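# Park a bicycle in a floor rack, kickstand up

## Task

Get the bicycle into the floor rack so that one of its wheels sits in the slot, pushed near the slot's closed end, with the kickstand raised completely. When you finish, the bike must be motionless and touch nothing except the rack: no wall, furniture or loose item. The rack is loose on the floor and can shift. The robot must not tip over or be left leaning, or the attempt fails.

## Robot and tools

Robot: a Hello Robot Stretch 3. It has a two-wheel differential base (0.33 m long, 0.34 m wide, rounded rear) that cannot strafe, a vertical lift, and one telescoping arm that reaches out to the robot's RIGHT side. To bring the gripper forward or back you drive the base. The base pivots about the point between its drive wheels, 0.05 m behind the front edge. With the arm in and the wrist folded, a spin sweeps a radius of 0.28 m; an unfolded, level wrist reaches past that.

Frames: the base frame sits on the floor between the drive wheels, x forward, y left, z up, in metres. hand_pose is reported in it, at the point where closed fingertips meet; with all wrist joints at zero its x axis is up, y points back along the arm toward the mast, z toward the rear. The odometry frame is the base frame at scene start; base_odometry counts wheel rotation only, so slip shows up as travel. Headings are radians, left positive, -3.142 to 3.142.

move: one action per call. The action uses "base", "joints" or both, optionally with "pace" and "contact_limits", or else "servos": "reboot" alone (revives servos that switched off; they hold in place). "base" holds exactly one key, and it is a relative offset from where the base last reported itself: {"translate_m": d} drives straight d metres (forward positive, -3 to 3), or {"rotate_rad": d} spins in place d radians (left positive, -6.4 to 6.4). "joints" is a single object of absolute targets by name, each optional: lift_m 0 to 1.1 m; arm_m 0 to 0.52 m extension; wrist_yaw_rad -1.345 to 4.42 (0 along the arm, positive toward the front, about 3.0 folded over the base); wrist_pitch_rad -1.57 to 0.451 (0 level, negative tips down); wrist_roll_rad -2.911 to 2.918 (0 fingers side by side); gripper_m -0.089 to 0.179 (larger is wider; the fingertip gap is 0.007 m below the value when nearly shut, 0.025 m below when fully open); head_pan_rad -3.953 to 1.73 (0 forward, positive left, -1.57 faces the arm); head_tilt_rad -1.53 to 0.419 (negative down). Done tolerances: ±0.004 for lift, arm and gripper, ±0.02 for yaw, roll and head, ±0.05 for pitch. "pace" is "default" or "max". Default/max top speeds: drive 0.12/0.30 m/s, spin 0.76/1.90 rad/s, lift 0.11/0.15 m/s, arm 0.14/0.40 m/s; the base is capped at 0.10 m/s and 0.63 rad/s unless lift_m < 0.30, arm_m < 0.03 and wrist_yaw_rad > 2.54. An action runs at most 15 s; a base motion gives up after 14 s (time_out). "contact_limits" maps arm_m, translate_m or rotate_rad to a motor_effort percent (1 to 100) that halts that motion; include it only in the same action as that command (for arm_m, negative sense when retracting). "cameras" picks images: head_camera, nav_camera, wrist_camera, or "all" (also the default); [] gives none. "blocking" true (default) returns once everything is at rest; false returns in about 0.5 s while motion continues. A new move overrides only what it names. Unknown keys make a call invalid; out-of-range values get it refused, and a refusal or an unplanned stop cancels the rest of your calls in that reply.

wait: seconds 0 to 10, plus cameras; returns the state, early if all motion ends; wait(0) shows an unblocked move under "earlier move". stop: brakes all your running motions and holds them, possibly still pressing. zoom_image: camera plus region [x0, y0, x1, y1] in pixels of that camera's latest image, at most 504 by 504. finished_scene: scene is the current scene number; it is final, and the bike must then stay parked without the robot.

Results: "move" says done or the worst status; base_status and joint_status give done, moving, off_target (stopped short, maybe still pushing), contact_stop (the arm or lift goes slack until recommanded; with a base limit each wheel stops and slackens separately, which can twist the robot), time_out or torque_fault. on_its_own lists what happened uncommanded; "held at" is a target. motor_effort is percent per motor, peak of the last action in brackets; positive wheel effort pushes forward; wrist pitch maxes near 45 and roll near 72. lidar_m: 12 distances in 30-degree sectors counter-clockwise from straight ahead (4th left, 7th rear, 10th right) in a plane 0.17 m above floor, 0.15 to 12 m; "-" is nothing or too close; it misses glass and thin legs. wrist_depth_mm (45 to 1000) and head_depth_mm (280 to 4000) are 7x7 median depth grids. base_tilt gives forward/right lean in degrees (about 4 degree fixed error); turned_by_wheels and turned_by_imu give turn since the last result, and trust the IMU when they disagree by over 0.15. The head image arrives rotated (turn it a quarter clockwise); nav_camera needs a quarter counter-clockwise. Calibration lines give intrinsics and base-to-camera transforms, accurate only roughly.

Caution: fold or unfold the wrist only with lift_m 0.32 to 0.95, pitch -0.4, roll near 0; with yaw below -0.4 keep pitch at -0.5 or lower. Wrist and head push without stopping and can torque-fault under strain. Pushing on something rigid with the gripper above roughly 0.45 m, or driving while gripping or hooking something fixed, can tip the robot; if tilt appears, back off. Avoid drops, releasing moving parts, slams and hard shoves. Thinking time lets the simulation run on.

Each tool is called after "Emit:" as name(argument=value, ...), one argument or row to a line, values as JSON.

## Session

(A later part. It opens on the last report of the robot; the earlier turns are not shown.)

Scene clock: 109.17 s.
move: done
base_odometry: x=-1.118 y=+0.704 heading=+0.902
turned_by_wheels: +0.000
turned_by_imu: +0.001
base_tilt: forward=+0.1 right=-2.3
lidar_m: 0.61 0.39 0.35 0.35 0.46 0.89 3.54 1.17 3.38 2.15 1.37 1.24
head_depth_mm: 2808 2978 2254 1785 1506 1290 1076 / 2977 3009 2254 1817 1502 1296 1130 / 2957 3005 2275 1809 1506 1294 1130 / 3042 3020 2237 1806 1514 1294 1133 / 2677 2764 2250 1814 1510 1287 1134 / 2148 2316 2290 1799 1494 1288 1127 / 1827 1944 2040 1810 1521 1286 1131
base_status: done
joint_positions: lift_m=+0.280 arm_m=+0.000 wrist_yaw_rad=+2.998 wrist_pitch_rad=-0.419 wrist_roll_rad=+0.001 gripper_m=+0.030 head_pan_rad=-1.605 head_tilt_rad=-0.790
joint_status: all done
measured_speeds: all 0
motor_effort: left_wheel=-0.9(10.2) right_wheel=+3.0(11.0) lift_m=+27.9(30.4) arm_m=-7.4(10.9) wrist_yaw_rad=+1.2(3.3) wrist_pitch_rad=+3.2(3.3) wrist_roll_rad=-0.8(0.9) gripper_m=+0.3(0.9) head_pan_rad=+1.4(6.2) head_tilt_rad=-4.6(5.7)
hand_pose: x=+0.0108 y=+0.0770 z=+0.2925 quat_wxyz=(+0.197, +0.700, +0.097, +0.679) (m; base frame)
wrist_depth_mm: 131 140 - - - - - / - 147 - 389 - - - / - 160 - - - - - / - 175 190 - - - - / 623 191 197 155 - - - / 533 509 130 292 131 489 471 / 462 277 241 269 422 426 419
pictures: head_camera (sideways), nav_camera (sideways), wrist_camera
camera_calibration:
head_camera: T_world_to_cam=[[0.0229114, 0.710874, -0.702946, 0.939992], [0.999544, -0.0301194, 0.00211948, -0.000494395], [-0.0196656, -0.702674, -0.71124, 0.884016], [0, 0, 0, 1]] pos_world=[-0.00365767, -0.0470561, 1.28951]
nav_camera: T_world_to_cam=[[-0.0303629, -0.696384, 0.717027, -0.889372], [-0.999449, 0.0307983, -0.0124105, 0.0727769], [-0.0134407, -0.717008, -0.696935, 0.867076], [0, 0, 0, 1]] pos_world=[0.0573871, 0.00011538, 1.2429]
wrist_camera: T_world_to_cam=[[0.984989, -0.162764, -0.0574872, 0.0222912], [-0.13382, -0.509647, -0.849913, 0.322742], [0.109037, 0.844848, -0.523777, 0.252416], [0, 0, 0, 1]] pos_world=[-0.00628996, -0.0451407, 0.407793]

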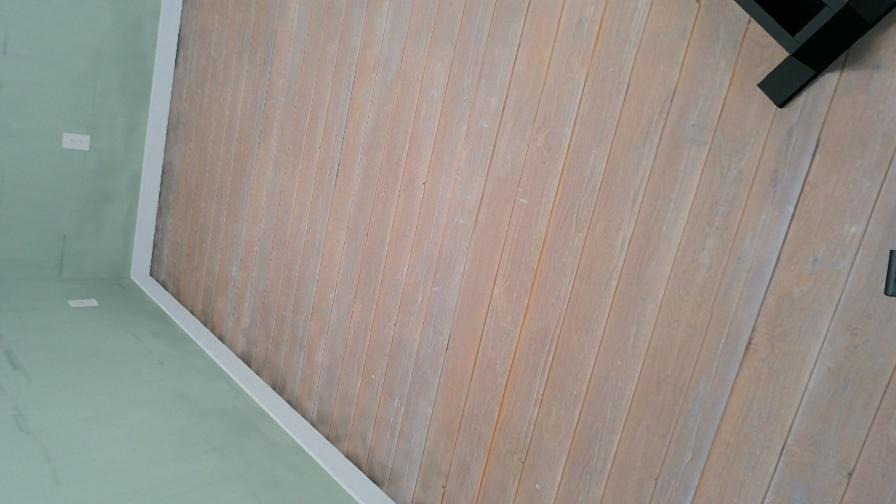

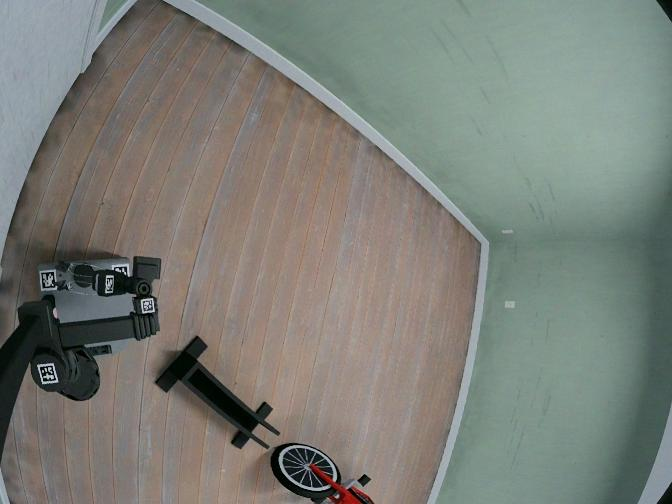

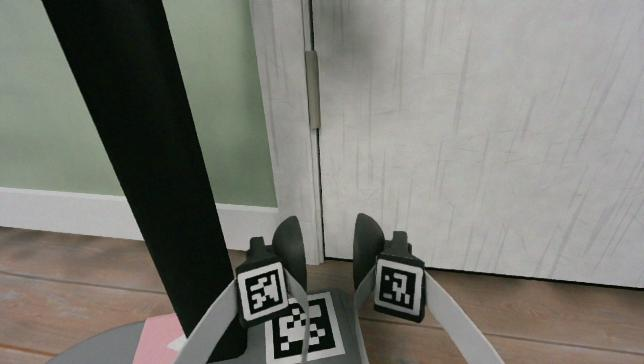

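Emit:
move(
  base={"rotate_rad": -1.374},
  pace="max",
  cameras=[],
)

Emit:
move(
  base={"translate_m": 0.559},
  pace="max",
  cameras=[],
)

Emit:
move(
  base={"rotate_rad": -1.144},
  joints={"head_pan_rad": -0.8},
  pace="max",
)

Scene clock: 111.30 s.
move: done
base_odometry: x=-1.118 y=+0.704 heading=-0.471
turned_by_wheels: -1.374
turned_by_imu: -1.391
base_tilt: forward=+0.0 right=-2.4
lidar_m: 1.70 1.28 1.24 0.48 0.36 0.35 0.36 0.54 1.64 3.66 1.17 3.39
head_depth_mm: 2995 3012 2237 1805 1500 1286 1131 / 3132 2989 2233 1802 1508 1290 1129 / 3281 3001 2263 1817 1515 1290 1135 / 3510 2978 2257 1807 1506 1290 1138 / 3662 2993 2262 1793 1511 1300 1127 / 3885 3035 2268 1808 1511 1266 1115 / 3877 3036 2270 1534 1478 1267 1117
base_status: done
joint_positions: lift_m=+0.280 arm_m=+0.000 wrist_yaw_rad=+2.998 wrist_pitch_rad=-0.419 wrist_roll_rad=+0.001 gripper_m=+0.030 head_pan_rad=-1.605 head_tilt_rad=-0.791
joint_status: not commanded
measured_speeds: all 0
motor_effort: left_wheel=+4.5(15.3) right_wheel=-4.2(10.4) lift_m=+23.1(27.5) arm_m=-9.0(9.2) wrist_yaw_rad=+1.9(2.7) wrist_pitch_rad=+3.1(3.3) wrist_roll_rad=-0.8(1.0) gripper_m=+0.2(0.6) head_pan_rad=+1.5(3.5) head_tilt_rad=-4.3(5.5)
hand_pose: x=+0.0108 y=+0.0770 z=+0.2925 quat_wxyz=(+0.197, +0.700, +0.097, +0.679) (m; base frame)
wrist_depth_mm: 132 140 - - - - - / - 147 - - - - - / - 159 - - 976 959 918 / - 174 204 759 721 724 710 / - 188 209 562 596 593 576 / - 404 129 294 130 498 490 / 347 276 241 268 420 426 425
pictures: none
No camera images: "cameras" was empty.

Scene clock: 114.47 s.
move: done
base_odometry: x=-0.620 y=+0.450 heading=-0.471
turned_by_wheels: +0.000
turned_by_imu: +0.001
base_tilt: forward=+0.1 right=-2.3
lidar_m: 1.30 0.97 0.95 0.99 0.85 0.83 0.86 1.24 3.73 1.10 3.01 2.92
head_depth_mm: 3190 2965 2279 1814 1503 1283 1128 / 3444 2952 2245 1782 1505 1190 1122 / 3559 2993 2258 1793 1428 1238 1129 / 3737 2997 2172 1550 1460 1291 1133 / 3898 2979 1830 1651 1516 1288 1125 / 3716 3011 2123 1813 1516 1288 1134 / 3297 3042 2293 1804 1503 1289 1136
base_status: done
joint_positions: lift_m=+0.280 arm_m=+0.000 wrist_yaw_rad=+2.998 wrist_pitch_rad=-0.419 wrist_roll_rad=+0.001 gripper_m=+0.030 head_pan_rad=-1.605 head_tilt_rad=-0.791
joint_status: not commanded
measured_speeds: all 0
motor_effort: left_wheel=+4.2(14.5) right_wheel=+0.2(7.4) lift_m=+24.5(24.7) arm_m=-12.8(13.6) wrist_yaw_rad=+1.3(2.6) wrist_pitch_rad=+3.1(3.3) wrist_roll_rad=-0.8(1.1) gripper_m=-0.6(0.8) head_pan_rad=+2.3(3.2) head_tilt_rad=-4.3(5.0)
hand_pose: x=+0.0108 y=+0.0770 z=+0.2925 quat_wxyz=(+0.197, +0.700, +0.097, +0.679) (m; base frame)
wrist_depth_mm: 132 141 - - - - - / 142 147 - - - - - / - 158 - - 913 883 - / 746 174 731 747 744 737 707 / 646 193 209 561 596 587 574 / 537 507 129 293 131 495 489 / 458 275 241 269 422 423 420
pictures: none
No camera images: "cameras" was empty.

Scene clock: 116.30 s.
move: done
base_odometry: x=-0.620 y=+0.450 heading=-1.615
turned_by_wheels: -1.144
turned_by_imu: -1.158
base_tilt: forward=+0.1 right=-2.4
lidar_m: 1.76 2.92 1.44 1.00 0.95 0.97 0.88 0.82 0.84 1.13 2.67 1.10
head_depth_mm: 3216 3026 2253 1807 1508 1286 1132 / 3216 3023 2251 1787 1507 1293 1127 / 3247 2996 2267 1811 1492 1223 1127 / 3317 3031 2247 1809 1508 1226 1127 / 3371 2966 2237 1828 1407 1265 1131 / 3414 3014 2274 1497 1508 1290 1127 / 3520 2982 2157 1480 1506 1296 1137
base_status: done
joint_positions: lift_m=+0.280 arm_m=+0.000 wrist_yaw_rad=+2.998 wrist_pitch_rad=-0.419 wrist_roll_rad=+0.001 gripper_m=+0.030 head_pan_rad=-0.805 head_tilt_rad=-0.791
joint_status: all done
measured_speeds: all 0
motor_effort: left_wheel=+6.2(14.6) right_wheel=-5.5(10.5) lift_m=+26.1(26.5) arm_m=-12.5(13.3) wrist_yaw_rad=+0.7(2.4) wrist_pitch_rad=+3.1(3.3) wrist_roll_rad=-0.8(1.0) gripper_m=+0.1(0.6) head_pan_rad=+2.2(4.5) head_tilt_rad=-4.5(5.1)
hand_pose: x=+0.0108 y=+0.0770 z=+0.2925 quat_wxyz=(+0.197, +0.700, +0.097, +0.679) (m; base frame)
wrist_depth_mm: 131 139 - - - - - / - 147 - - - - - / - 159 - - 972 957 924 / 780 175 728 753 740 726 708 / 643 193 209 566 598 586 577 / 536 508 130 293 131 498 483 / 454 276 240 270 421 428 427
pictures: head_camera (sideways), nav_camera (sideways), wrist_camera
camera_calibration:
head_camera: T_world_to_cam=[[-0.494356, 0.512238, -0.7023, 0.942305], [0.718097, 0.69594, 0.00212315, 0.00121767], [0.489846, -0.50327, -0.711878, 0.881738], [0, 0, 0, 1]] pos_world=[0.0330442, -0.0397798, 1.28947]
nav_camera: T_world_to_cam=[[0.478779, -0.507495, 0.716394, -0.891652], [-0.718524, -0.695391, -0.0124136, 0.0710672], [0.504474, -0.508803, -0.697586, 0.864764], [0, 0, 0, 1]] pos_world=[0.0417175, 0.0369049, 1.2429]
wrist_camera: T_world_to_cam=[[0.984989, -0.162764, -0.057487, 0.0222906], [-0.13382, -0.509647, -0.849913, 0.322738], [0.109037, 0.844848, -0.523777, 0.252416], [0, 0, 0, 1]] pos_world=[-0.00628995, -0.0451428, 0.407791]

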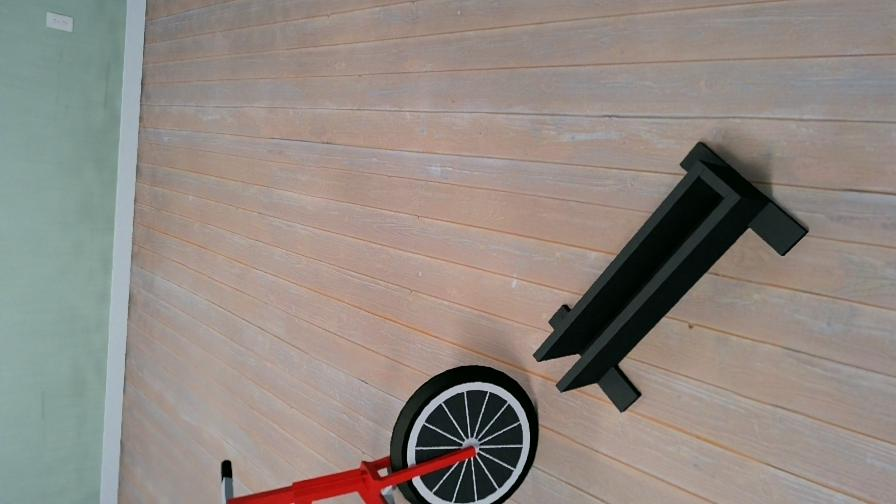

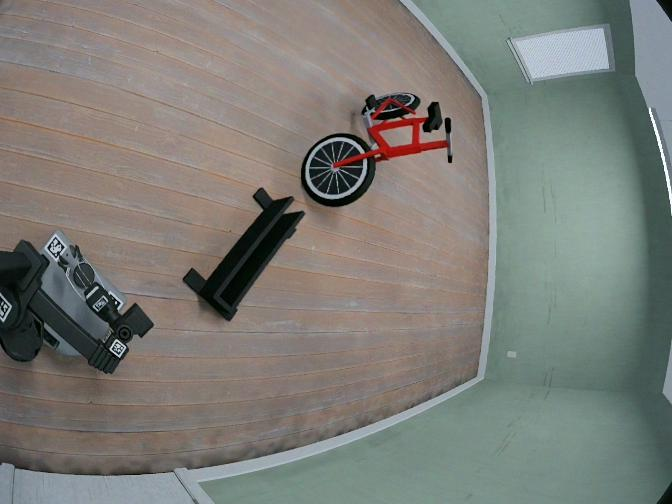

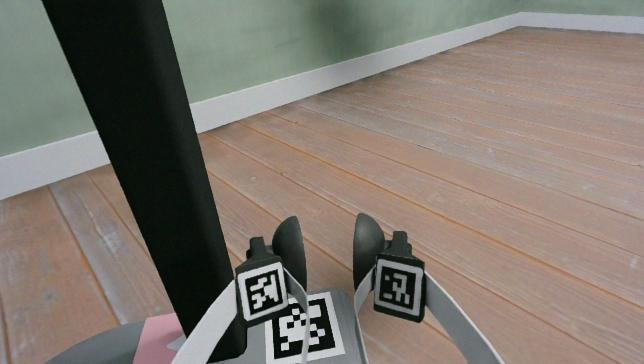

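Emit:
move(
  base={"rotate_rad": -0.02},
  pace="max",
  cameras=[],
)

Emit:
move(
  base={"translate_m": 1.31},
  pace="max",
  joints={"head_pan_rad": -1.6, "head_tilt_rad": -0.9},
  cameras=[],
)

Emit:
move(
  joints={"lift_m": 0.93},
  pace="max",
)

Scene clock: 117.37 s.
move: done
base_odometry: x=-0.620 y=+0.450 heading=-1.635
turned_by_wheels: -0.020
turned_by_imu: -0.020
base_tilt: forward=+0.1 right=-2.3
lidar_m: 1.68 2.92 1.47 1.01 0.95 0.96 0.88 0.82 0.84 1.11 2.51 1.10
head_depth_mm: 3183 2980 2254 1797 1502 1289 1128 / 3213 3023 2255 1817 1493 1291 1132 / 3265 2996 2231 1805 1501 1233 1133 / 3295 2984 2246 1800 1502 1229 1135 / 3390 3000 2238 1789 1426 1270 1132 / 3408 2995 2256 1502 1477 1296 1130 / 3515 2983 2254 1468 1509 1296 1127
base_status: done
joint_positions: lift_m=+0.280 arm_m=+0.000 wrist_yaw_rad=+2.998 wrist_pitch_rad=-0.419 wrist_roll_rad=+0.001 gripper_m=+0.030 head_pan_rad=-0.805 head_tilt_rad=-0.791
joint_status: not commanded
measured_speeds: all 0
motor_effort: left_wheel=+6.3(11.3) right_wheel=-5.4(8.7) lift_m=+27.2(27.2) arm_m=-11.8(12.3) wrist_yaw_rad=+2.3(2.8) wrist_pitch_rad=+3.0(3.2) wrist_roll_rad=-0.8(0.9) gripper_m=+0.1(0.7) head_pan_rad=+2.8(3.2) head_tilt_rad=-4.4(5.0)
hand_pose: x=+0.0108 y=+0.0770 z=+0.2925 quat_wxyz=(+0.197, +0.700, +0.097, +0.679) (m; base frame)
wrist_depth_mm: 131 140 - - - - - / - 146 - - - - - / - 159 - - 953 964 909 / 758 175 748 753 743 729 720 / 641 194 209 563 599 584 576 / 532 511 129 295 131 499 490 / 453 276 242 268 427 429 421
pictures: none
No camera images: "cameras" was empty.

Scene clock: 123.10 s.
move: done
base_odometry: x=-0.703 y=-0.857 heading=-1.635
turned_by_wheels: +0.000
turned_by_imu: +0.002
base_tilt: forward=+0.1 right=-2.4
lidar_m: 1.96 1.84 1.88 1.80 1.70 1.72 2.03 1.92 0.35 0.35 0.51 0.60
head_depth_mm: 2044 2238 1962 1646 1416 1242 1101 / 2249 2326 1981 1648 1141 1173 1109 / 2520 2460 1962 1643 1031 1055 683 / 2877 2448 1952 1575 1012 1240 736 / 3026 2418 1976 1603 1215 1197 1101 / 2931 2461 1973 1646 952 1180 1103 / 2759 2445 1972 1648 945 1097 1105
base_status: done
joint_positions: lift_m=+0.280 arm_m=+0.000 wrist_yaw_rad=+2.998 wrist_pitch_rad=-0.419 wrist_roll_rad=+0.001 gripper_m=+0.030 head_pan_rad=-1.595 head_tilt_rad=-0.889
joint_status: all done
measured_speeds: all 0
motor_effort: left_wheel=+4.2(13.6) right_wheel=+0.8(7.7) lift_m=+25.1(31.3) arm_m=-9.2(12.2) wrist_yaw_rad=+1.7(2.7) wrist_pitch_rad=+2.9(3.4) wrist_roll_rad=-0.8(1.0) gripper_m=+0.1(0.8) head_pan_rad=-1.9(4.2) head_tilt_rad=-5.2(6.8)
hand_pose: x=+0.0108 y=+0.0770 z=+0.2925 quat_wxyz=(+0.197, +0.700, +0.097, +0.679) (m; base frame)
wrist_depth_mm: 134 141 - - - - - / - 147 - - - - - / - 158 - - 965 945 921 / 807 175 732 761 727 731 719 / 644 192 209 564 596 588 580 / 535 509 129 294 130 497 491 / 456 277 241 270 425 431 417
pictures: none
No camera images: "cameras" was empty.

Scene clock: 128.23 s.
move: done
base_odometry: x=-0.703 y=-0.857 heading=-1.635
turned_by_wheels: +0.000
turned_by_imu: +0.001
base_tilt: forward=+0.1 right=-2.3
lidar_m: 1.96 1.84 1.87 1.80 1.70 1.72 2.03 1.92 0.35 0.35 0.51 0.60
head_depth_mm: 2049 2222 1965 - - 1244 1105 / 2236 2361 1986 - - 1175 1128 / 2525 2434 1959 1730 - - - / 2853 2447 1974 1722 - - - / 3029 2419 1969 1652 - 1214 1106 / 2888 2462 1968 1685 942 1183 1106 / 2769 2448 1973 1647 947 1096 1104
base_status: not commanded
joint_positions: lift_m=+0.930 arm_m=+0.000 wrist_yaw_rad=+2.998 wrist_pitch_rad=-0.419 wrist_roll_rad=+0.001 gripper_m=+0.030 head_pan_rad=-1.595 head_tilt_rad=-0.889
joint_status: all done
measured_speeds: all 0
motor_effort: left_wheel=+5.0(5.3) right_wheel=+1.1(1.2) lift_m=+28.4(33.9) arm_m=-7.2(9.5) wrist_yaw_rad=+1.2(2.9) wrist_pitch_rad=+2.9(3.3) wrist_roll_rad=-1.0(1.0) gripper_m=+0.1(0.8) head_pan_rad=-2.5(3.2) head_tilt_rad=-4.9(6.1)
hand_pose: x=+0.0109 y=+0.0771 z=+0.9425 quat_wxyz=(+0.197, +0.700, +0.097, +0.679) (m; base frame)
wrist_depth_mm: 133 141 - - - - - / - 147 - - - - - / - 158 - - - - - / - 174 - - - - - / - 193 211 166 - - - / - - 129 147 131 - - / - - 246 - - - -
pictures: head_camera (sideways), nav_camera (sideways), wrist_camera
camera_calibration:
head_camera: T_world_to_cam=[[0.0175833, 0.777004, -0.62925, 0.843994], [0.999785, -0.0205936, 0.00250802, -0.0010014], [-0.0110098, -0.629158, -0.777199, 0.969739], [0, 0, 0, 1]] pos_world=[-0.0031624, -0.0456888, 1.28477]
nav_camera: T_world_to_cam=[[-0.0252114, -0.764047, 0.644667, -0.795111], [-0.999671, 0.0222864, -0.0126814, 0.0731293], [-0.00467812, -0.644775, -0.764358, 0.954706], [0, 0, 0, 1]] pos_world=[0.0575256, 0.00643815, 1.24325]
wrist_camera: T_world_to_cam=[[0.984992, -0.162745, -0.0574936, 0.0596673], [-0.13378, -0.509372, -0.850084, 0.87541], [0.109062, 0.845017, -0.523499, 0.592602], [0, 0, 0, 1]] pos_world=[-0.00628947, -0.0451393, 1.05783]

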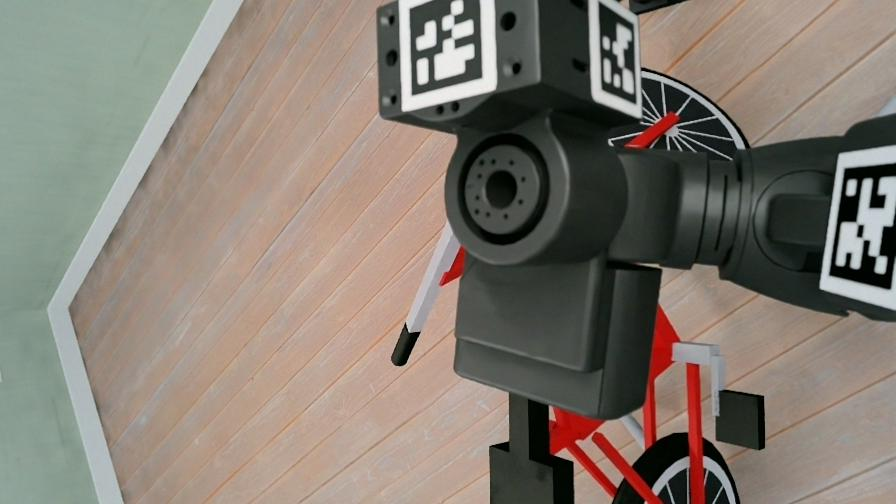

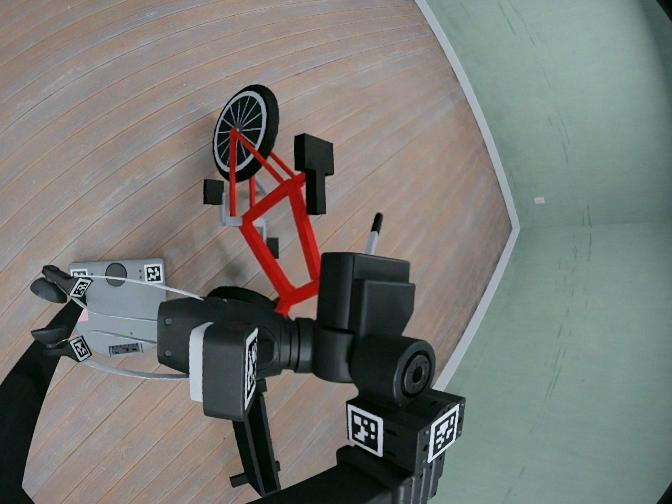

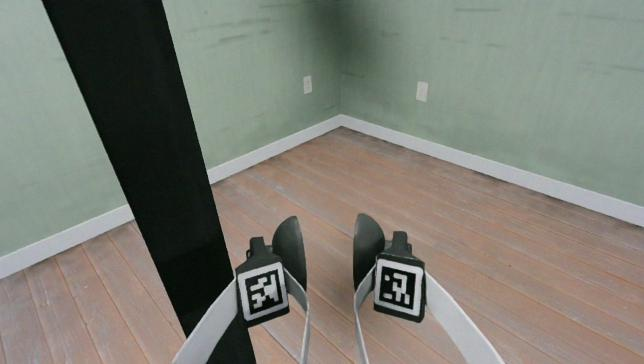

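Emit:
move(
  joints={"wrist_yaw_rad": 0.0, "gripper_m": 0.1},
  cameras=[],
)

Emit:
move(
  joints={"wrist_pitch_rad": -1.57, "arm_m": 0.4, "head_tilt_rad": -0.8},
)

Scene clock: 131.30 s.
move: done
base_odometry: x=-0.703 y=-0.857 heading=-1.635
turned_by_wheels: +0.000
turned_by_imu: +0.000
base_tilt: forward=+0.1 right=-2.3
lidar_m: 1.96 1.84 1.87 1.80 1.70 1.72 2.03 1.92 0.35 0.35 0.51 0.60
head_depth_mm: 2022 2231 1975 - - - 1094 / 2277 2351 1964 - - - 1110 / 2568 2452 1982 - - - 1104 / 2837 2449 2015 - 1012 1221 1104 / 3079 2454 1977 1578 1213 1200 1107 / 2917 2455 1972 1658 955 1179 1108 / 2817 2446 1967 1644 949 1099 1107
base_status: not commanded
joint_positions: lift_m=+0.930 arm_m=+0.000 wrist_yaw_rad=+0.003 wrist_pitch_rad=-0.419 wrist_roll_rad=+0.001 gripper_m=+0.100 head_pan_rad=-1.595 head_tilt_rad=-0.889
joint_status: all done
measured_speeds: all 0
motor_effort: left_wheel=+4.7(5.1) right_wheel=+1.0(1.1) lift_m=+22.3(25.6) arm_m=-5.3(6.6) wrist_yaw_rad=-3.5(7.1) wrist_pitch_rad=+2.9(3.2) wrist_roll_rad=-0.8(1.0) gripper_m=+0.1(81.1) head_pan_rad=-2.1(3.3) head_tilt_rad=-4.6(6.2)
hand_pose: x=-0.0208 y=-0.3693 z=+0.9425 quat_wxyz=(+0.692, +0.148, -0.691, -0.146) (m; base frame)
wrist_depth_mm: - - - - - - - / - - - - - - - / - - - - - - - / - - - - - - - / - - - - - - - / - 124 147 - - 127 - / - 558 - - - - -
pictures: none
No camera images: "cameras" was empty.

Scene clock: 135.43 s.
move: done
base_odometry: x=-0.703 y=-0.857 heading=-1.635
turned_by_wheels: +0.000
turned_by_imu: +0.000
base_tilt: forward=+0.1 right=-2.4
lidar_m: 1.96 1.84 1.88 1.80 1.70 1.72 2.02 1.92 0.35 0.35 0.51 0.60
head_depth_mm: 2002 338 - - 1487 1256 1122 / 2145 356 2059 1773 1485 1083 1109 / 483 463 2211 1741 1430 983 1069 / 2705 474 524 1802 899 1235 1135 / 3049 2895 2201 1722 1490 1170 1128 / 2881 2924 2203 1770 974 1239 1091 / 2726 2847 2222 1789 903 1025 1087
base_status: not commanded
joint_positions: lift_m=+0.930 arm_m=+0.400 wrist_yaw_rad=+0.001 wrist_pitch_rad=-1.563 wrist_roll_rad=+0.001 gripper_m=+0.100 head_pan_rad=-1.595 head_tilt_rad=-0.803
joint_status: all done
measured_speeds: all 0
motor_effort: left_wheel=+4.6(5.3) right_wheel=+0.9(1.2) lift_m=+23.5(23.7) arm_m=+13.7(18.6) wrist_yaw_rad=-1.2(3.3) wrist_pitch_rad=-1.8(5.6) wrist_roll_rad=-0.8(1.0) gripper_m=-0.2(0.7) head_pan_rad=-2.5(3.0) head_tilt_rad=+1.6(4.6)
hand_pose: x=-0.0217 y=-0.5228 z=+0.8123 quat_wxyz=(+0.502, +0.498, -0.502, -0.498) (m; base frame)
wrist_depth_mm: 909 908 898 900 899 894 901 / 934 920 903 915 926 910 926 / 929 944 938 917 918 940 929 / 442 437 516 415 649 985 - / 981 994 968 984 258 963 974 / - 125 - - 147 127 - / - 122 - 847 845 - -
pictures: head_camera (sideways), nav_camera (sideways), wrist_camera
camera_calibration:
head_camera: T_world_to_cam=[[0.016208, 0.720622, -0.693138, 0.927252], [0.99979, -0.0203953, 0.00217459, -0.000567601], [-0.0125697, -0.693028, -0.720801, 0.896407], [0, 0, 0, 1]] pos_world=[-0.00319385, -0.046975, 1.28885]
nav_camera: T_world_to_cam=[[-0.0238052, -0.706399, 0.707413, -0.876883], [-0.999697, 0.0212159, -0.0124553, 0.0728365], [-0.00621, -0.707495, -0.706691, 0.87972], [0, 0, 0, 1]] pos_world=[0.0574032, 0.00142336, 1.24292]
wrist_camera: T_world_to_cam=[[-0.998164, 0.0603655, -0.00498479, 0.0176253], [0.0592735, 0.990412, 0.124783, 0.451221], [0.0124696, 0.124258, -0.992172, 1.03665], [0, 0, 0, 1]] pos_world=[-0.0220791, -0.576771, 0.972318]

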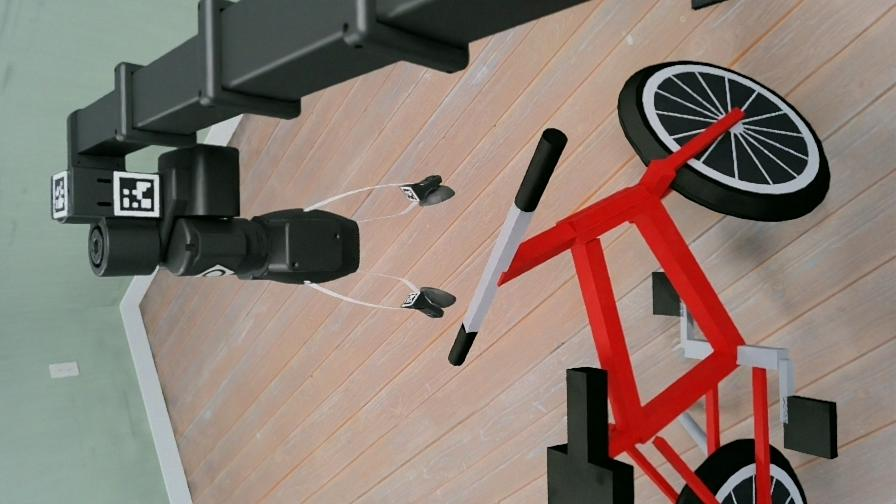

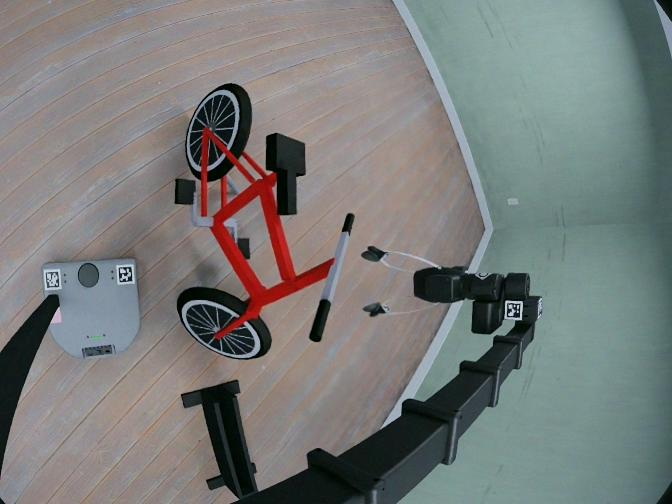

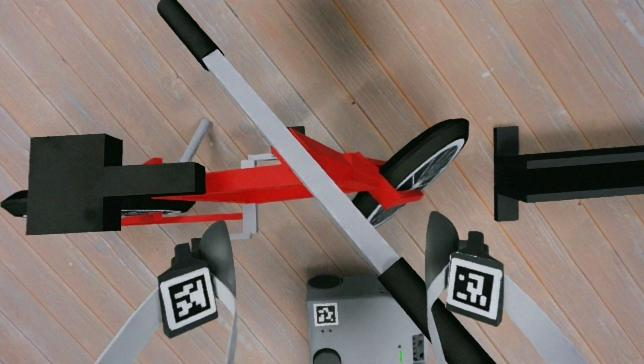

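Emit:
move(
  base={"translate_m": 0.022},
  joints={"wrist_roll_rad": -0.7, "arm_m": 0.436, "lift_m": 0.87},
)

Scene clock: 137.47 s.
move: done
base_odometry: x=-0.704 y=-0.879 heading=-1.634
turned_by_wheels: +0.000
turned_by_imu: +0.000
base_tilt: forward=+0.1 right=-2.3
lidar_m: 1.94 1.82 1.86 1.81 1.71 1.74 2.04 1.94 0.35 0.35 0.51 0.60
head_depth_mm: 2016 2202 2153 294 - 1175 1106 / 2243 531 361 1677 1425 1054 1109 / 2459 525 2081 1746 1389 977 1084 / 2777 533 583 1737 1400 1236 1127 / 3055 2909 2145 1780 1482 1167 1126 / 2896 2884 2233 1771 926 1238 1084 / 2670 2854 2210 1780 879 1021 1103
base_status: done
joint_positions: lift_m=+0.870 arm_m=+0.436 wrist_yaw_rad=+0.001 wrist_pitch_rad=-1.564 wrist_roll_rad=-0.696 gripper_m=+0.100 head_pan_rad=-1.595 head_tilt_rad=-0.803
joint_status: all done
measured_speeds: all 0
motor_effort: left_wheel=+5.8(10.7) right_wheel=+0.8(5.5) lift_m=+23.1(24.2) arm_m=+13.7(17.9) wrist_yaw_rad=-1.7(2.3) wrist_pitch_rad=-1.6(1.9) wrist_roll_rad=-1.8(2.5) gripper_m=+0.3(0.7) head_pan_rad=-2.1(3.3) head_tilt_rad=+1.6(2.6)
hand_pose: x=-0.0216 y=-0.5588 z=+0.7523 quat_wxyz=(+0.643, +0.639, -0.300, -0.298) (m; base frame)
wrist_depth_mm: 353 364 821 855 844 826 850 / 351 365 864 866 867 855 867 / 878 875 448 857 876 888 868 / 892 892 899 397 884 903 906 / 934 929 898 481 583 922 925 / 934 124 795 525 925 127 962 / 948 122 794 812 949 123 950
pictures: head_camera (sideways), nav_camera (sideways), wrist_camera
camera_calibration:
head_camera: T_world_to_cam=[[0.0162079, 0.720622, -0.693138, 0.927252], [0.99979, -0.0203952, 0.00217459, -0.000567602], [-0.0125696, -0.693028, -0.720801, 0.896407], [0, 0, 0, 1]] pos_world=[-0.00319385, -0.046975, 1.28885]
nav_camera: T_world_to_cam=[[-0.0238051, -0.706399, 0.707413, -0.876883], [-0.999697, 0.0212158, -0.0124553, 0.0728365], [-0.00620992, -0.707495, -0.706691, 0.879721], [0, 0, 0, 1]] pos_world=[0.0574032, 0.00142337, 1.24292]
wrist_camera: T_world_to_cam=[[-0.80411, -0.594479, -0.000935557, -0.345175], [-0.589747, 0.797509, 0.127192, 0.370689], [-0.0748668, 0.102828, -0.991878, 0.967517], [0, 0, 0, 1]] pos_world=[0.0134888, -0.600315, 0.912187]

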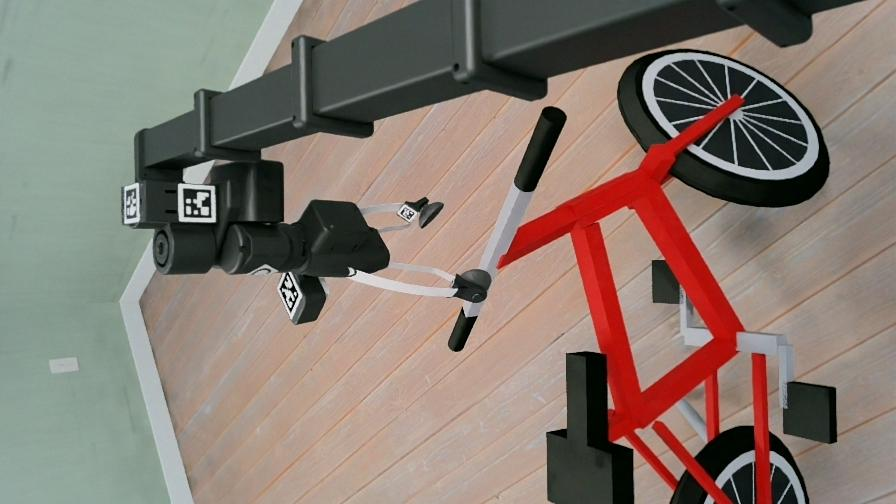

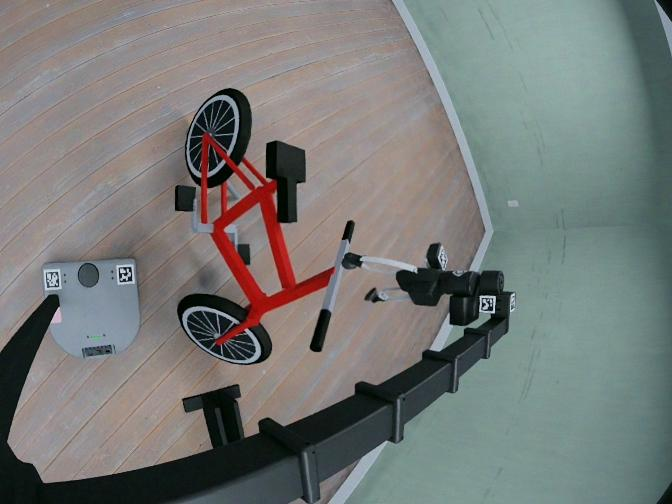

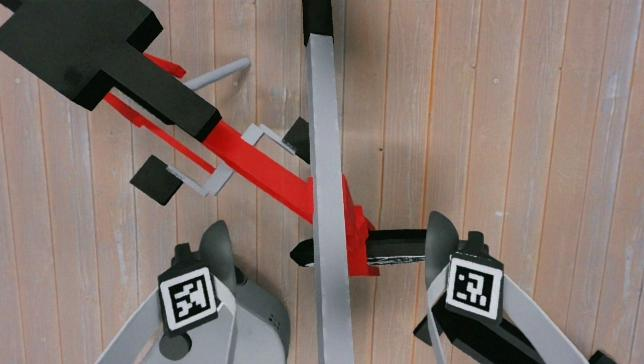

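Emit:
move(
  joints={"lift_m": 0.79},
)

Scene clock: 139.13 s.
move: done
base_odometry: x=-0.704 y=-0.879 heading=-1.634
turned_by_wheels: +0.000
turned_by_imu: +0.000
base_tilt: forward=+0.2 right=-2.3
lidar_m: 1.94 1.82 1.85 1.81 1.71 1.74 2.04 1.94 0.35 0.35 0.51 0.60
head_depth_mm: 2024 2195 2195 1778 316 290 - / 2233 2493 2006 400 349 1015 1105 / 2486 2678 586 1734 1397 976 1090 / 2823 2943 600 767 1403 1241 1129 / 3052 2916 2203 1783 1491 1166 1125 / 2902 2922 2232 1784 922 1236 1089 / 2716 2817 2214 1785 880 1023 1107
base_status: not commanded
joint_positions: lift_m=+0.790 arm_m=+0.436 wrist_yaw_rad=+0.001 wrist_pitch_rad=-1.564 wrist_roll_rad=-0.696 gripper_m=+0.100 head_pan_rad=-1.595 head_tilt_rad=-0.803
joint_status: all done
measured_speeds: all 0
motor_effort: left_wheel=+5.7(6.2) right_wheel=+1.5(1.5) lift_m=+21.9(24.6) arm_m=+12.7(14.0) wrist_yaw_rad=-0.9(2.1) wrist_pitch_rad=-1.7(1.9) wrist_roll_rad=-1.8(1.9) gripper_m=-0.1(0.7) head_pan_rad=-2.3(2.8) head_tilt_rad=+1.5(2.5)
hand_pose: x=-0.0216 y=-0.5588 z=+0.6723 quat_wxyz=(+0.643, +0.639, -0.300, -0.298) (m; base frame)
wrist_depth_mm: 280 762 767 199 768 773 766 / 295 289 798 188 778 789 805 / 807 617 788 181 817 795 814 / 817 811 338 171 815 827 808 / 824 829 842 162 379 816 838 / 853 124 739 156 435 127 841 / 870 122 715 148 882 - 857
pictures: head_camera (sideways), nav_camera (sideways), wrist_camera
camera_calibration:
head_camera: T_world_to_cam=[[0.0162081, 0.720622, -0.693138, 0.927252], [0.99979, -0.0203954, 0.00217459, -0.000567601], [-0.0125698, -0.693028, -0.720801, 0.896407], [0, 0, 0, 1]] pos_world=[-0.00319386, -0.046975, 1.28885]
nav_camera: T_world_to_cam=[[-0.0238053, -0.706399, 0.707413, -0.876883], [-0.999697, 0.0212161, -0.0124553, 0.0728365], [-0.00621009, -0.707495, -0.706691, 0.87972], [0, 0, 0, 1]] pos_world=[0.0574032, 0.00142335, 1.24292]
wrist_camera: T_world_to_cam=[[-0.804103, -0.594489, -0.000935503, -0.345255], [-0.589756, 0.797502, 0.127192, 0.38086], [-0.074868, 0.102827, -0.991878, 0.88817], [0, 0, 0, 1]] pos_world=[0.0134893, -0.600315, 0.83219]

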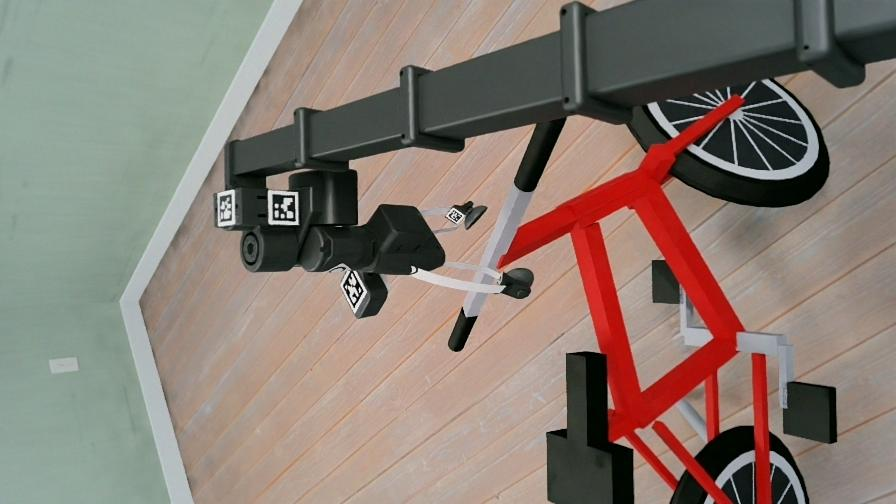

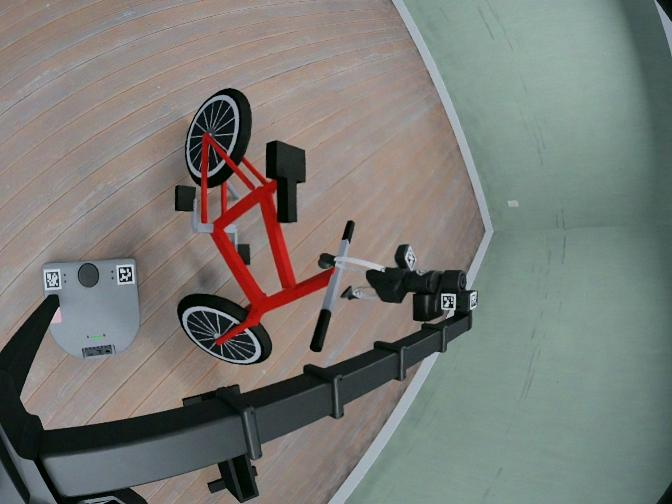

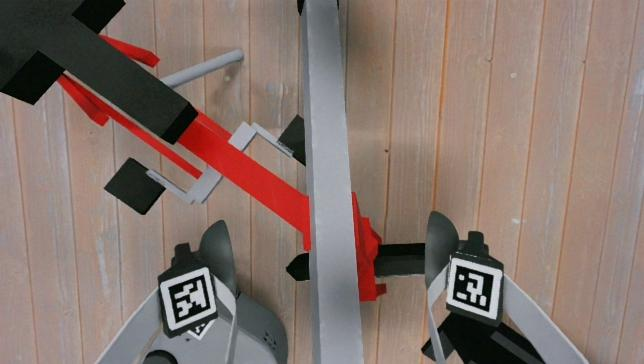

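Emit:
move(
  joints={"lift_m": 0.776},
  cameras=[],
)

Emit:
move(
  joints={"gripper_m": -0.08},
)

Scene clock: 140.00 s.
move: done
base_odometry: x=-0.704 y=-0.879 heading=-1.634
turned_by_wheels: +0.000
turned_by_imu: +0.000
base_tilt: forward=+0.1 right=-2.3
lidar_m: 1.94 1.82 1.86 1.81 1.71 1.73 2.05 1.94 0.35 0.35 0.51 0.60
head_depth_mm: 2010 2200 2193 1767 350 298 - / 2231 2476 2126 414 359 1013 1084 / 2514 2688 591 1667 1393 976 1084 / 2808 2914 603 734 1401 1235 1124 / 3069 2860 2186 1792 1496 1163 1125 / 2882 2914 2216 1796 925 1233 1086 / 2699 2897 2228 1791 877 1026 1102
base_status: not commanded
joint_positions: lift_m=+0.776 arm_m=+0.436 wrist_yaw_rad=+0.001 wrist_pitch_rad=-1.564 wrist_roll_rad=-0.696 gripper_m=+0.100 head_pan_rad=-1.595 head_tilt_rad=-0.803
joint_status: all done
measured_speeds: all 0
motor_effort: left_wheel=+5.9(5.9) right_wheel=+1.1(1.4) lift_m=+23.3(23.7) arm_m=+12.6(13.1) wrist_yaw_rad=-0.9(2.0) wrist_pitch_rad=-1.7(1.8) wrist_roll_rad=-1.8(1.9) gripper_m=+0.6(0.7) head_pan_rad=-2.0(2.7) head_tilt_rad=+0.6(2.4)
hand_pose: x=-0.0216 y=-0.5588 z=+0.6583 quat_wxyz=(+0.643, +0.639, -0.300, -0.298) (m; base frame)
wrist_depth_mm: 268 746 760 183 761 764 765 / 283 276 779 175 773 766 775 / 784 373 772 164 788 785 791 / 803 591 325 158 814 818 802 / 826 819 818 153 557 825 829 / 833 125 717 143 428 127 860 / 853 122 704 136 855 - 874
pictures: none
No camera images: "cameras" was empty.

Scene clock: 142.33 s.
move: done
base_odometry: x=-0.704 y=-0.879 heading=-1.634
turned_by_wheels: +0.000
turned_by_imu: +0.000
base_tilt: forward=+0.1 right=-2.3
lidar_m: 1.94 1.82 1.86 1.81 1.71 1.74 2.05 1.94 0.35 0.35 0.51 0.60
head_depth_mm: 1997 2236 2200 1779 350 297 - / 2251 2500 2146 414 359 1010 1082 / 2506 2670 590 1734 1396 979 1087 / 2840 2915 604 755 1393 1225 1123 / 3050 2931 2224 1782 1490 1153 1130 / 2857 2892 2229 1779 917 1236 1084 / 2703 2857 2204 1789 878 1021 1101
base_status: not commanded
joint_positions: lift_m=+0.776 arm_m=+0.436 wrist_yaw_rad=+0.001 wrist_pitch_rad=-1.560 wrist_roll_rad=-0.698 gripper_m=-0.079 head_pan_rad=-1.595 head_tilt_rad=-0.803
joint_status: all done
measured_speeds: all 0
motor_effort: left_wheel=+4.8(6.1) right_wheel=+1.1(1.5) lift_m=+33.4(33.6) arm_m=+11.2(12.7) wrist_yaw_rad=-0.1(2.0) wrist_pitch_rad=-2.4(2.5) wrist_roll_rad=-1.2(1.9) gripper_m=-31.1(100.0) head_pan_rad=-2.0(3.1) head_tilt_rad=+1.7(2.3)
hand_pose: x=-0.0216 y=-0.5597 z=+0.6582 quat_wxyz=(+0.644, +0.638, -0.300, -0.297) (m; base frame)
wrist_depth_mm: 268 763 748 185 755 751 764 / 278 275 772 175 769 780 775 / 778 336 771 793 793 802 793 / 830 596 321 155 806 806 799 / 821 821 824 147 820 835 840 / 823 854 701 133 129 843 860 / 845 855 693 - 854 858 875
pictures: head_camera (sideways), nav_camera (sideways), wrist_camera
camera_calibration:
head_camera: T_world_to_cam=[[0.0162082, 0.720622, -0.693138, 0.927252], [0.99979, -0.0203955, 0.00217459, -0.000567601], [-0.0125699, -0.693028, -0.720801, 0.896407], [0, 0, 0, 1]] pos_world=[-0.00319386, -0.046975, 1.28885]
nav_camera: T_world_to_cam=[[-0.0238054, -0.706399, 0.707413, -0.876883], [-0.999697, 0.0212162, -0.0124553, 0.0728365], [-0.00621017, -0.707495, -0.706691, 0.87972], [0, 0, 0, 1]] pos_world=[0.0574032, 0.00142335, 1.24292]
wrist_camera: T_world_to_cam=[[-0.803057, -0.595901, 0.00130665, -0.348084], [-0.591157, 0.796935, 0.124207, 0.385038], [-0.0750561, 0.0989724, -0.992256, 0.872385], [0, 0, 0, 1]] pos_world=[0.013565, -0.600616, 0.818259]

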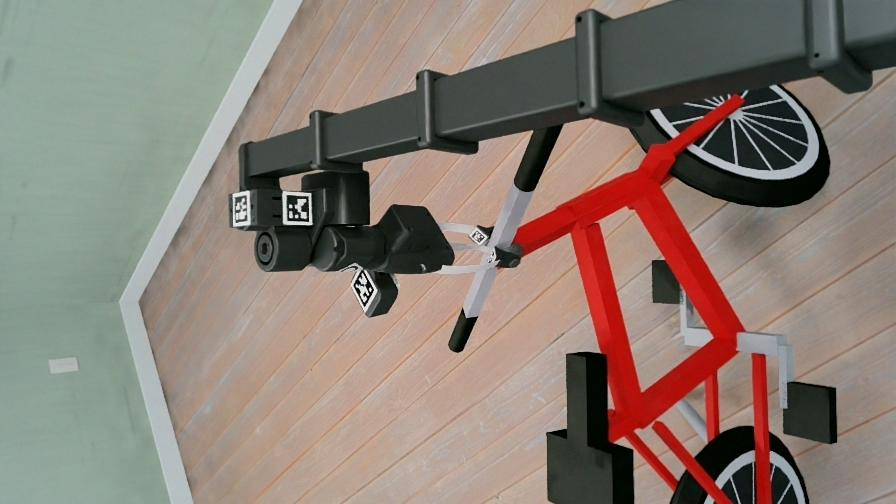

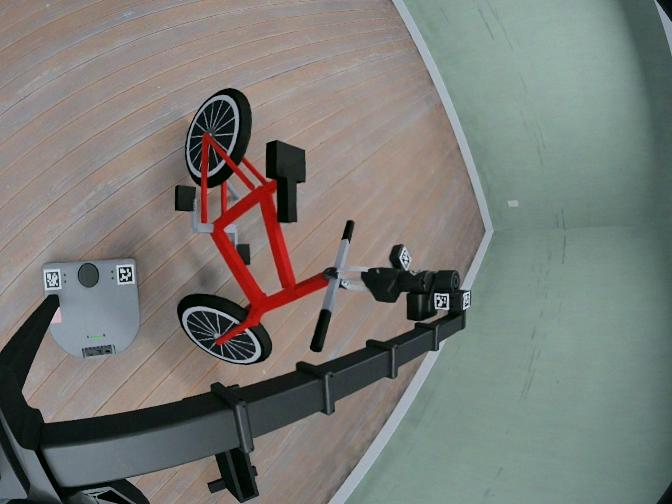

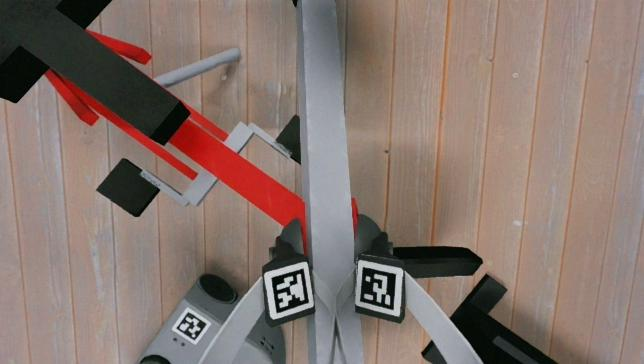

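Emit:
move(
  joints={"arm_m": 0.346, "lift_m": 0.790},
)

Scene clock: 144.57 s.
move: contact_stop
base_odometry: x=-0.704 y=-0.879 heading=-1.634
turned_by_wheels: +0.000
turned_by_imu: +0.001
base_tilt: forward=+0.1 right=-2.3
lidar_m: 1.93 1.82 1.86 1.81 1.71 1.74 2.04 1.94 0.34 0.34 0.51 0.58
head_depth_mm: 2009 2191 2212 1783 317 288 - / 2211 2473 525 392 349 985 1096 / 2484 2675 509 1674 1398 952 1067 / 2841 2884 526 582 844 1212 1127 / 3045 2910 2202 1736 1499 1117 1111 / 2884 2929 2227 1784 1495 1070 1072 / 2681 2853 2220 1778 874 987 1088
base_status: not commanded
joint_positions: lift_m=+0.797 arm_m=+0.346 wrist_yaw_rad=+0.001 wrist_pitch_rad=-1.489 wrist_roll_rad=-0.703 gripper_m=-0.076 head_pan_rad=-1.595 head_tilt_rad=-0.803
joint_status: lift_m contact_stop (moved +0.021 of +0.014); the others done
measured_speeds: translate_m=+0.000 rotate_rad=+0.000 lift_m=+0.001 arm_m=+0.000 wrist_yaw_rad=+0.000 wrist_pitch_rad=+0.000 wrist_roll_rad=+0.000 head_pan_rad=+0.000 head_tilt_rad=+0.000
on_its_own: lift_m is slack since a contact_stop (your +0.790 is given up); wrist_pitch_rad is at rest, and its effort (-15.3) is outside its rest range (-8 to +12)
motor_effort: left_wheel=+8.4(9.0) right_wheel=-13.6(14.0) lift_m=+25.1(41.8) arm_m=-16.2(21.2) wrist_yaw_rad=-0.8(2.0) wrist_pitch_rad=-15.3(21.0) wrist_roll_rad=+0.5(1.3) gripper_m=-16.4(31.2) head_pan_rad=-2.2(3.3) head_tilt_rad=+0.6(2.3)
hand_pose: x=-0.0215 y=-0.4879 z=+0.6789 quat_wxyz=(+0.667, +0.615, -0.308, -0.285) (m; base frame)
wrist_depth_mm: 277 776 793 196 806 828 831 / 412 285 787 188 828 825 842 / 780 786 621 174 827 833 856 / 800 789 337 166 839 847 875 / 802 801 832 152 839 870 873 / 820 825 709 130 851 867 896 / 831 841 687 145 879 891 900
pictures: head_camera (sideways), nav_camera (sideways), wrist_camera
camera_calibration:
head_camera: T_world_to_cam=[[0.0162009, 0.720327, -0.693446, 0.927653], [0.99979, -0.0203945, 0.00217288, -0.000565377], [-0.0125773, -0.693335, -0.720506, 0.896023], [0, 0, 0, 1]] pos_world=[-0.00319399, -0.0469806, 1.28887]
nav_camera: T_world_to_cam=[[-0.0237979, -0.706098, 0.707714, -0.877276], [-0.999697, 0.0212108, -0.012454, 0.0728348], [-0.00621744, -0.707797, -0.706389, 0.879328], [0, 0, 0, 1]] pos_world=[0.0574026, 0.00139821, 1.24292]
wrist_camera: T_world_to_cam=[[-0.79989, -0.598547, 0.0437821, -0.335371], [-0.595371, 0.800596, 0.0676707, 0.365346], [-0.0755559, 0.0280625, -0.996747, 0.8542], [0, 0, 0, 1]] pos_world=[0.013796, -0.517201, 0.841381]

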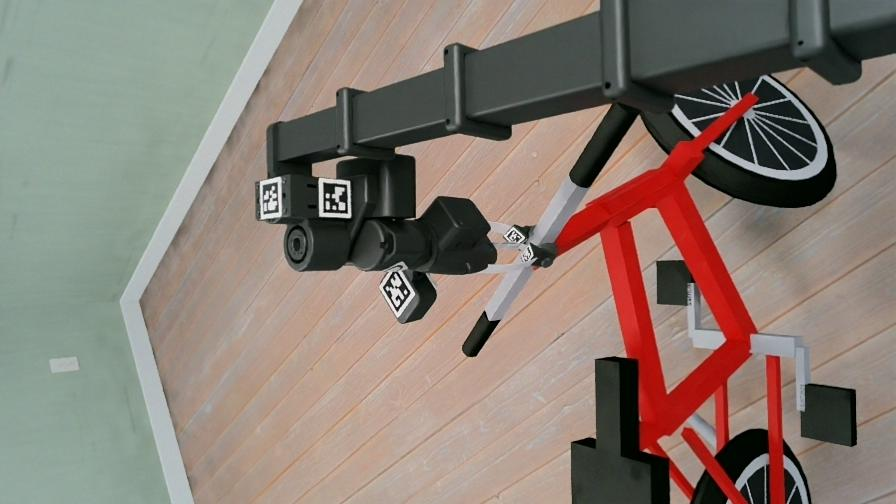

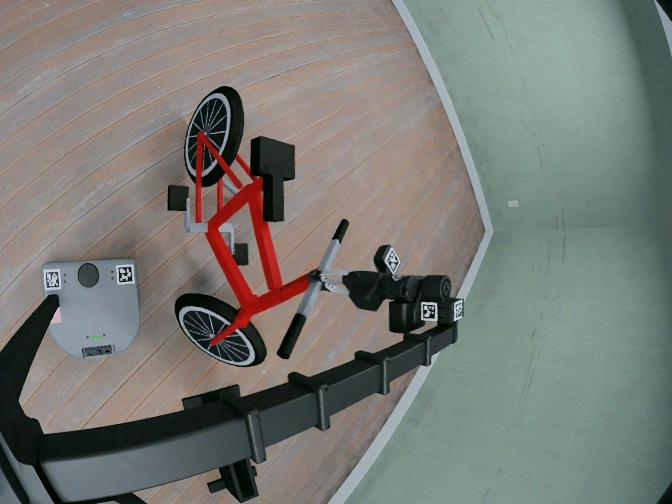

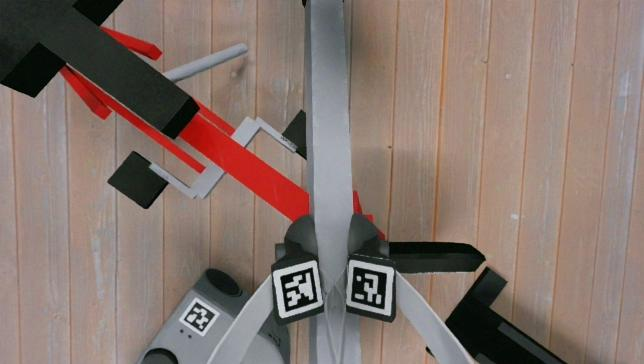

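Emit:
move(
  joints={"arm_m": 0.30, "lift_m": 0.800},
)

Scene clock: 146.17 s.
move: contact_stop
base_odometry: x=-0.704 y=-0.879 heading=-1.634
turned_by_wheels: +0.000
turned_by_imu: +0.000
base_tilt: forward=+0.1 right=-2.3
lidar_m: 1.94 1.82 1.86 1.81 1.70 1.73 2.04 1.94 0.32 0.33 0.50 0.56
head_depth_mm: 2015 2216 2211 1778 310 - - / 2221 2486 2062 385 349 944 1089 / 2499 2667 478 498 1502 906 1067 / 2827 2921 2084 525 748 1109 1126 / 3067 2899 2216 1740 1464 1018 1109 / 2868 2881 2217 1775 1501 921 1067 / 2689 2843 2240 1791 1486 881 1093
base_status: not commanded
joint_positions: lift_m=+0.803 arm_m=+0.300 wrist_yaw_rad=+0.001 wrist_pitch_rad=-1.516 wrist_roll_rad=-0.703 gripper_m=-0.076 head_pan_rad=-1.595 head_tilt_rad=-0.803
joint_status: lift_m contact_stop (moved +0.005 of +0.003); the others done
measured_speeds: translate_m=+0.000 rotate_rad=+0.000 lift_m=+0.001 arm_m=+0.000 wrist_yaw_rad=+0.000 wrist_pitch_rad=+0.000 wrist_roll_rad=+0.000 head_pan_rad=+0.000 head_tilt_rad=+0.000
on_its_own: lift_m is slack since a contact_stop; wrist_pitch_rad is at rest, and its effort (-10.4) is outside its rest range (-8 to +12)
motor_effort: left_wheel=+8.6(9.2) right_wheel=-10.9(13.8) lift_m=+25.0(30.5) arm_m=-14.6(20.3) wrist_yaw_rad=-1.9(2.1) wrist_pitch_rad=-10.4(15.2) wrist_roll_rad=+0.5(0.6) gripper_m=-16.4(17.2) head_pan_rad=-3.0(3.3) head_tilt_rad=+1.5(2.3)
hand_pose: x=-0.0215 y=-0.4350 z=+0.6845 quat_wxyz=(+0.659, +0.624, -0.305, -0.289) (m; base frame)
wrist_depth_mm: 277 492 779 178 796 811 817 / 794 284 811 173 818 810 833 / 797 795 346 812 827 840 852 / 818 803 836 162 846 848 866 / 826 833 851 153 853 855 858 / 824 835 677 130 853 865 882 / 838 855 707 148 881 895 887
pictures: head_camera (sideways), nav_camera (sideways), wrist_camera
camera_calibration:
head_camera: T_world_to_cam=[[0.016201, 0.720327, -0.693446, 0.927653], [0.99979, -0.0203946, 0.00217288, -0.000565377], [-0.0125774, -0.693335, -0.720506, 0.896023], [0, 0, 0, 1]] pos_world=[-0.003194, -0.0469805, 1.28887]
nav_camera: T_world_to_cam=[[-0.023798, -0.706098, 0.707714, -0.877276], [-0.999697, 0.0212109, -0.012454, 0.0728348], [-0.00621752, -0.707797, -0.706389, 0.879328], [0, 0, 0, 1]] pos_world=[0.0574026, 0.00139821, 1.24292]
wrist_camera: T_world_to_cam=[[-0.799906, -0.599487, 0.0276603, -0.293315], [-0.595347, 0.798498, 0.0892342, 0.306906], [-0.0755815, 0.0549115, -0.995627, 0.869274], [0, 0, 0, 1]] pos_world=[0.0137922, -0.468635, 0.846199]

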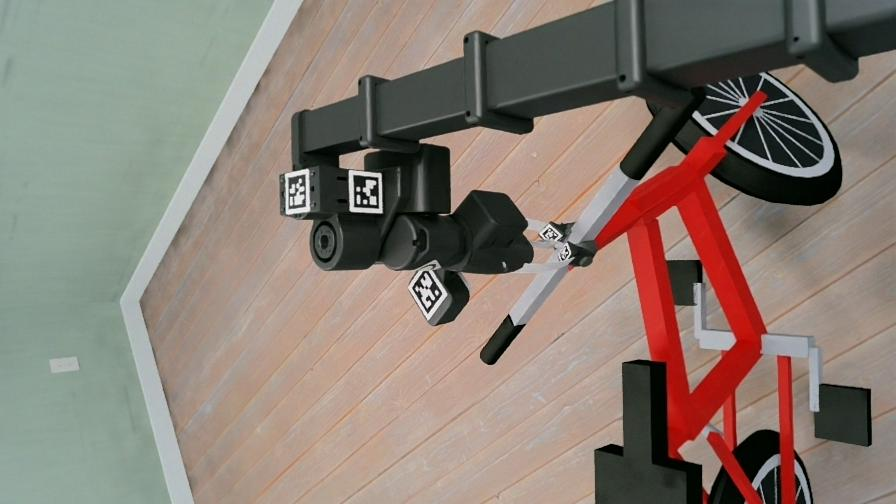

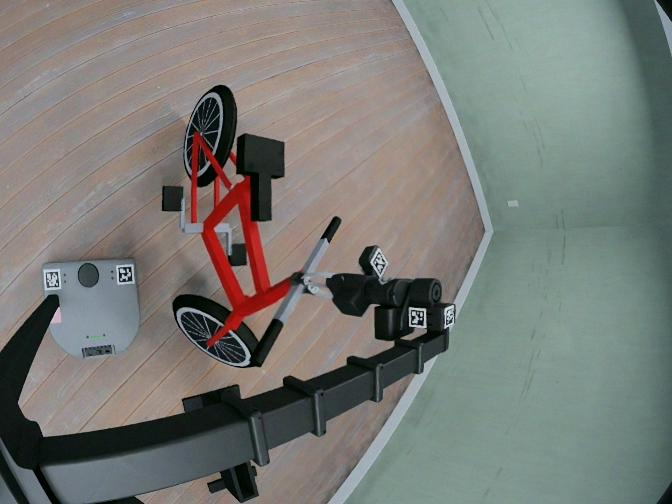

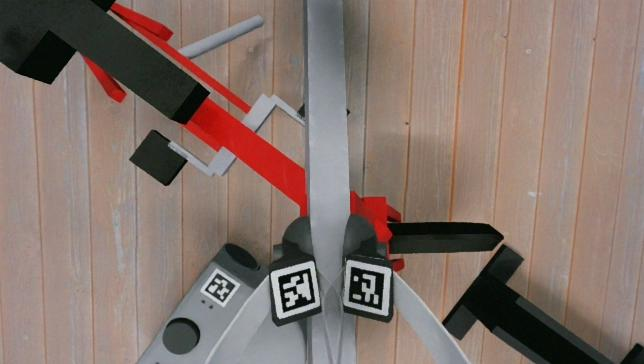

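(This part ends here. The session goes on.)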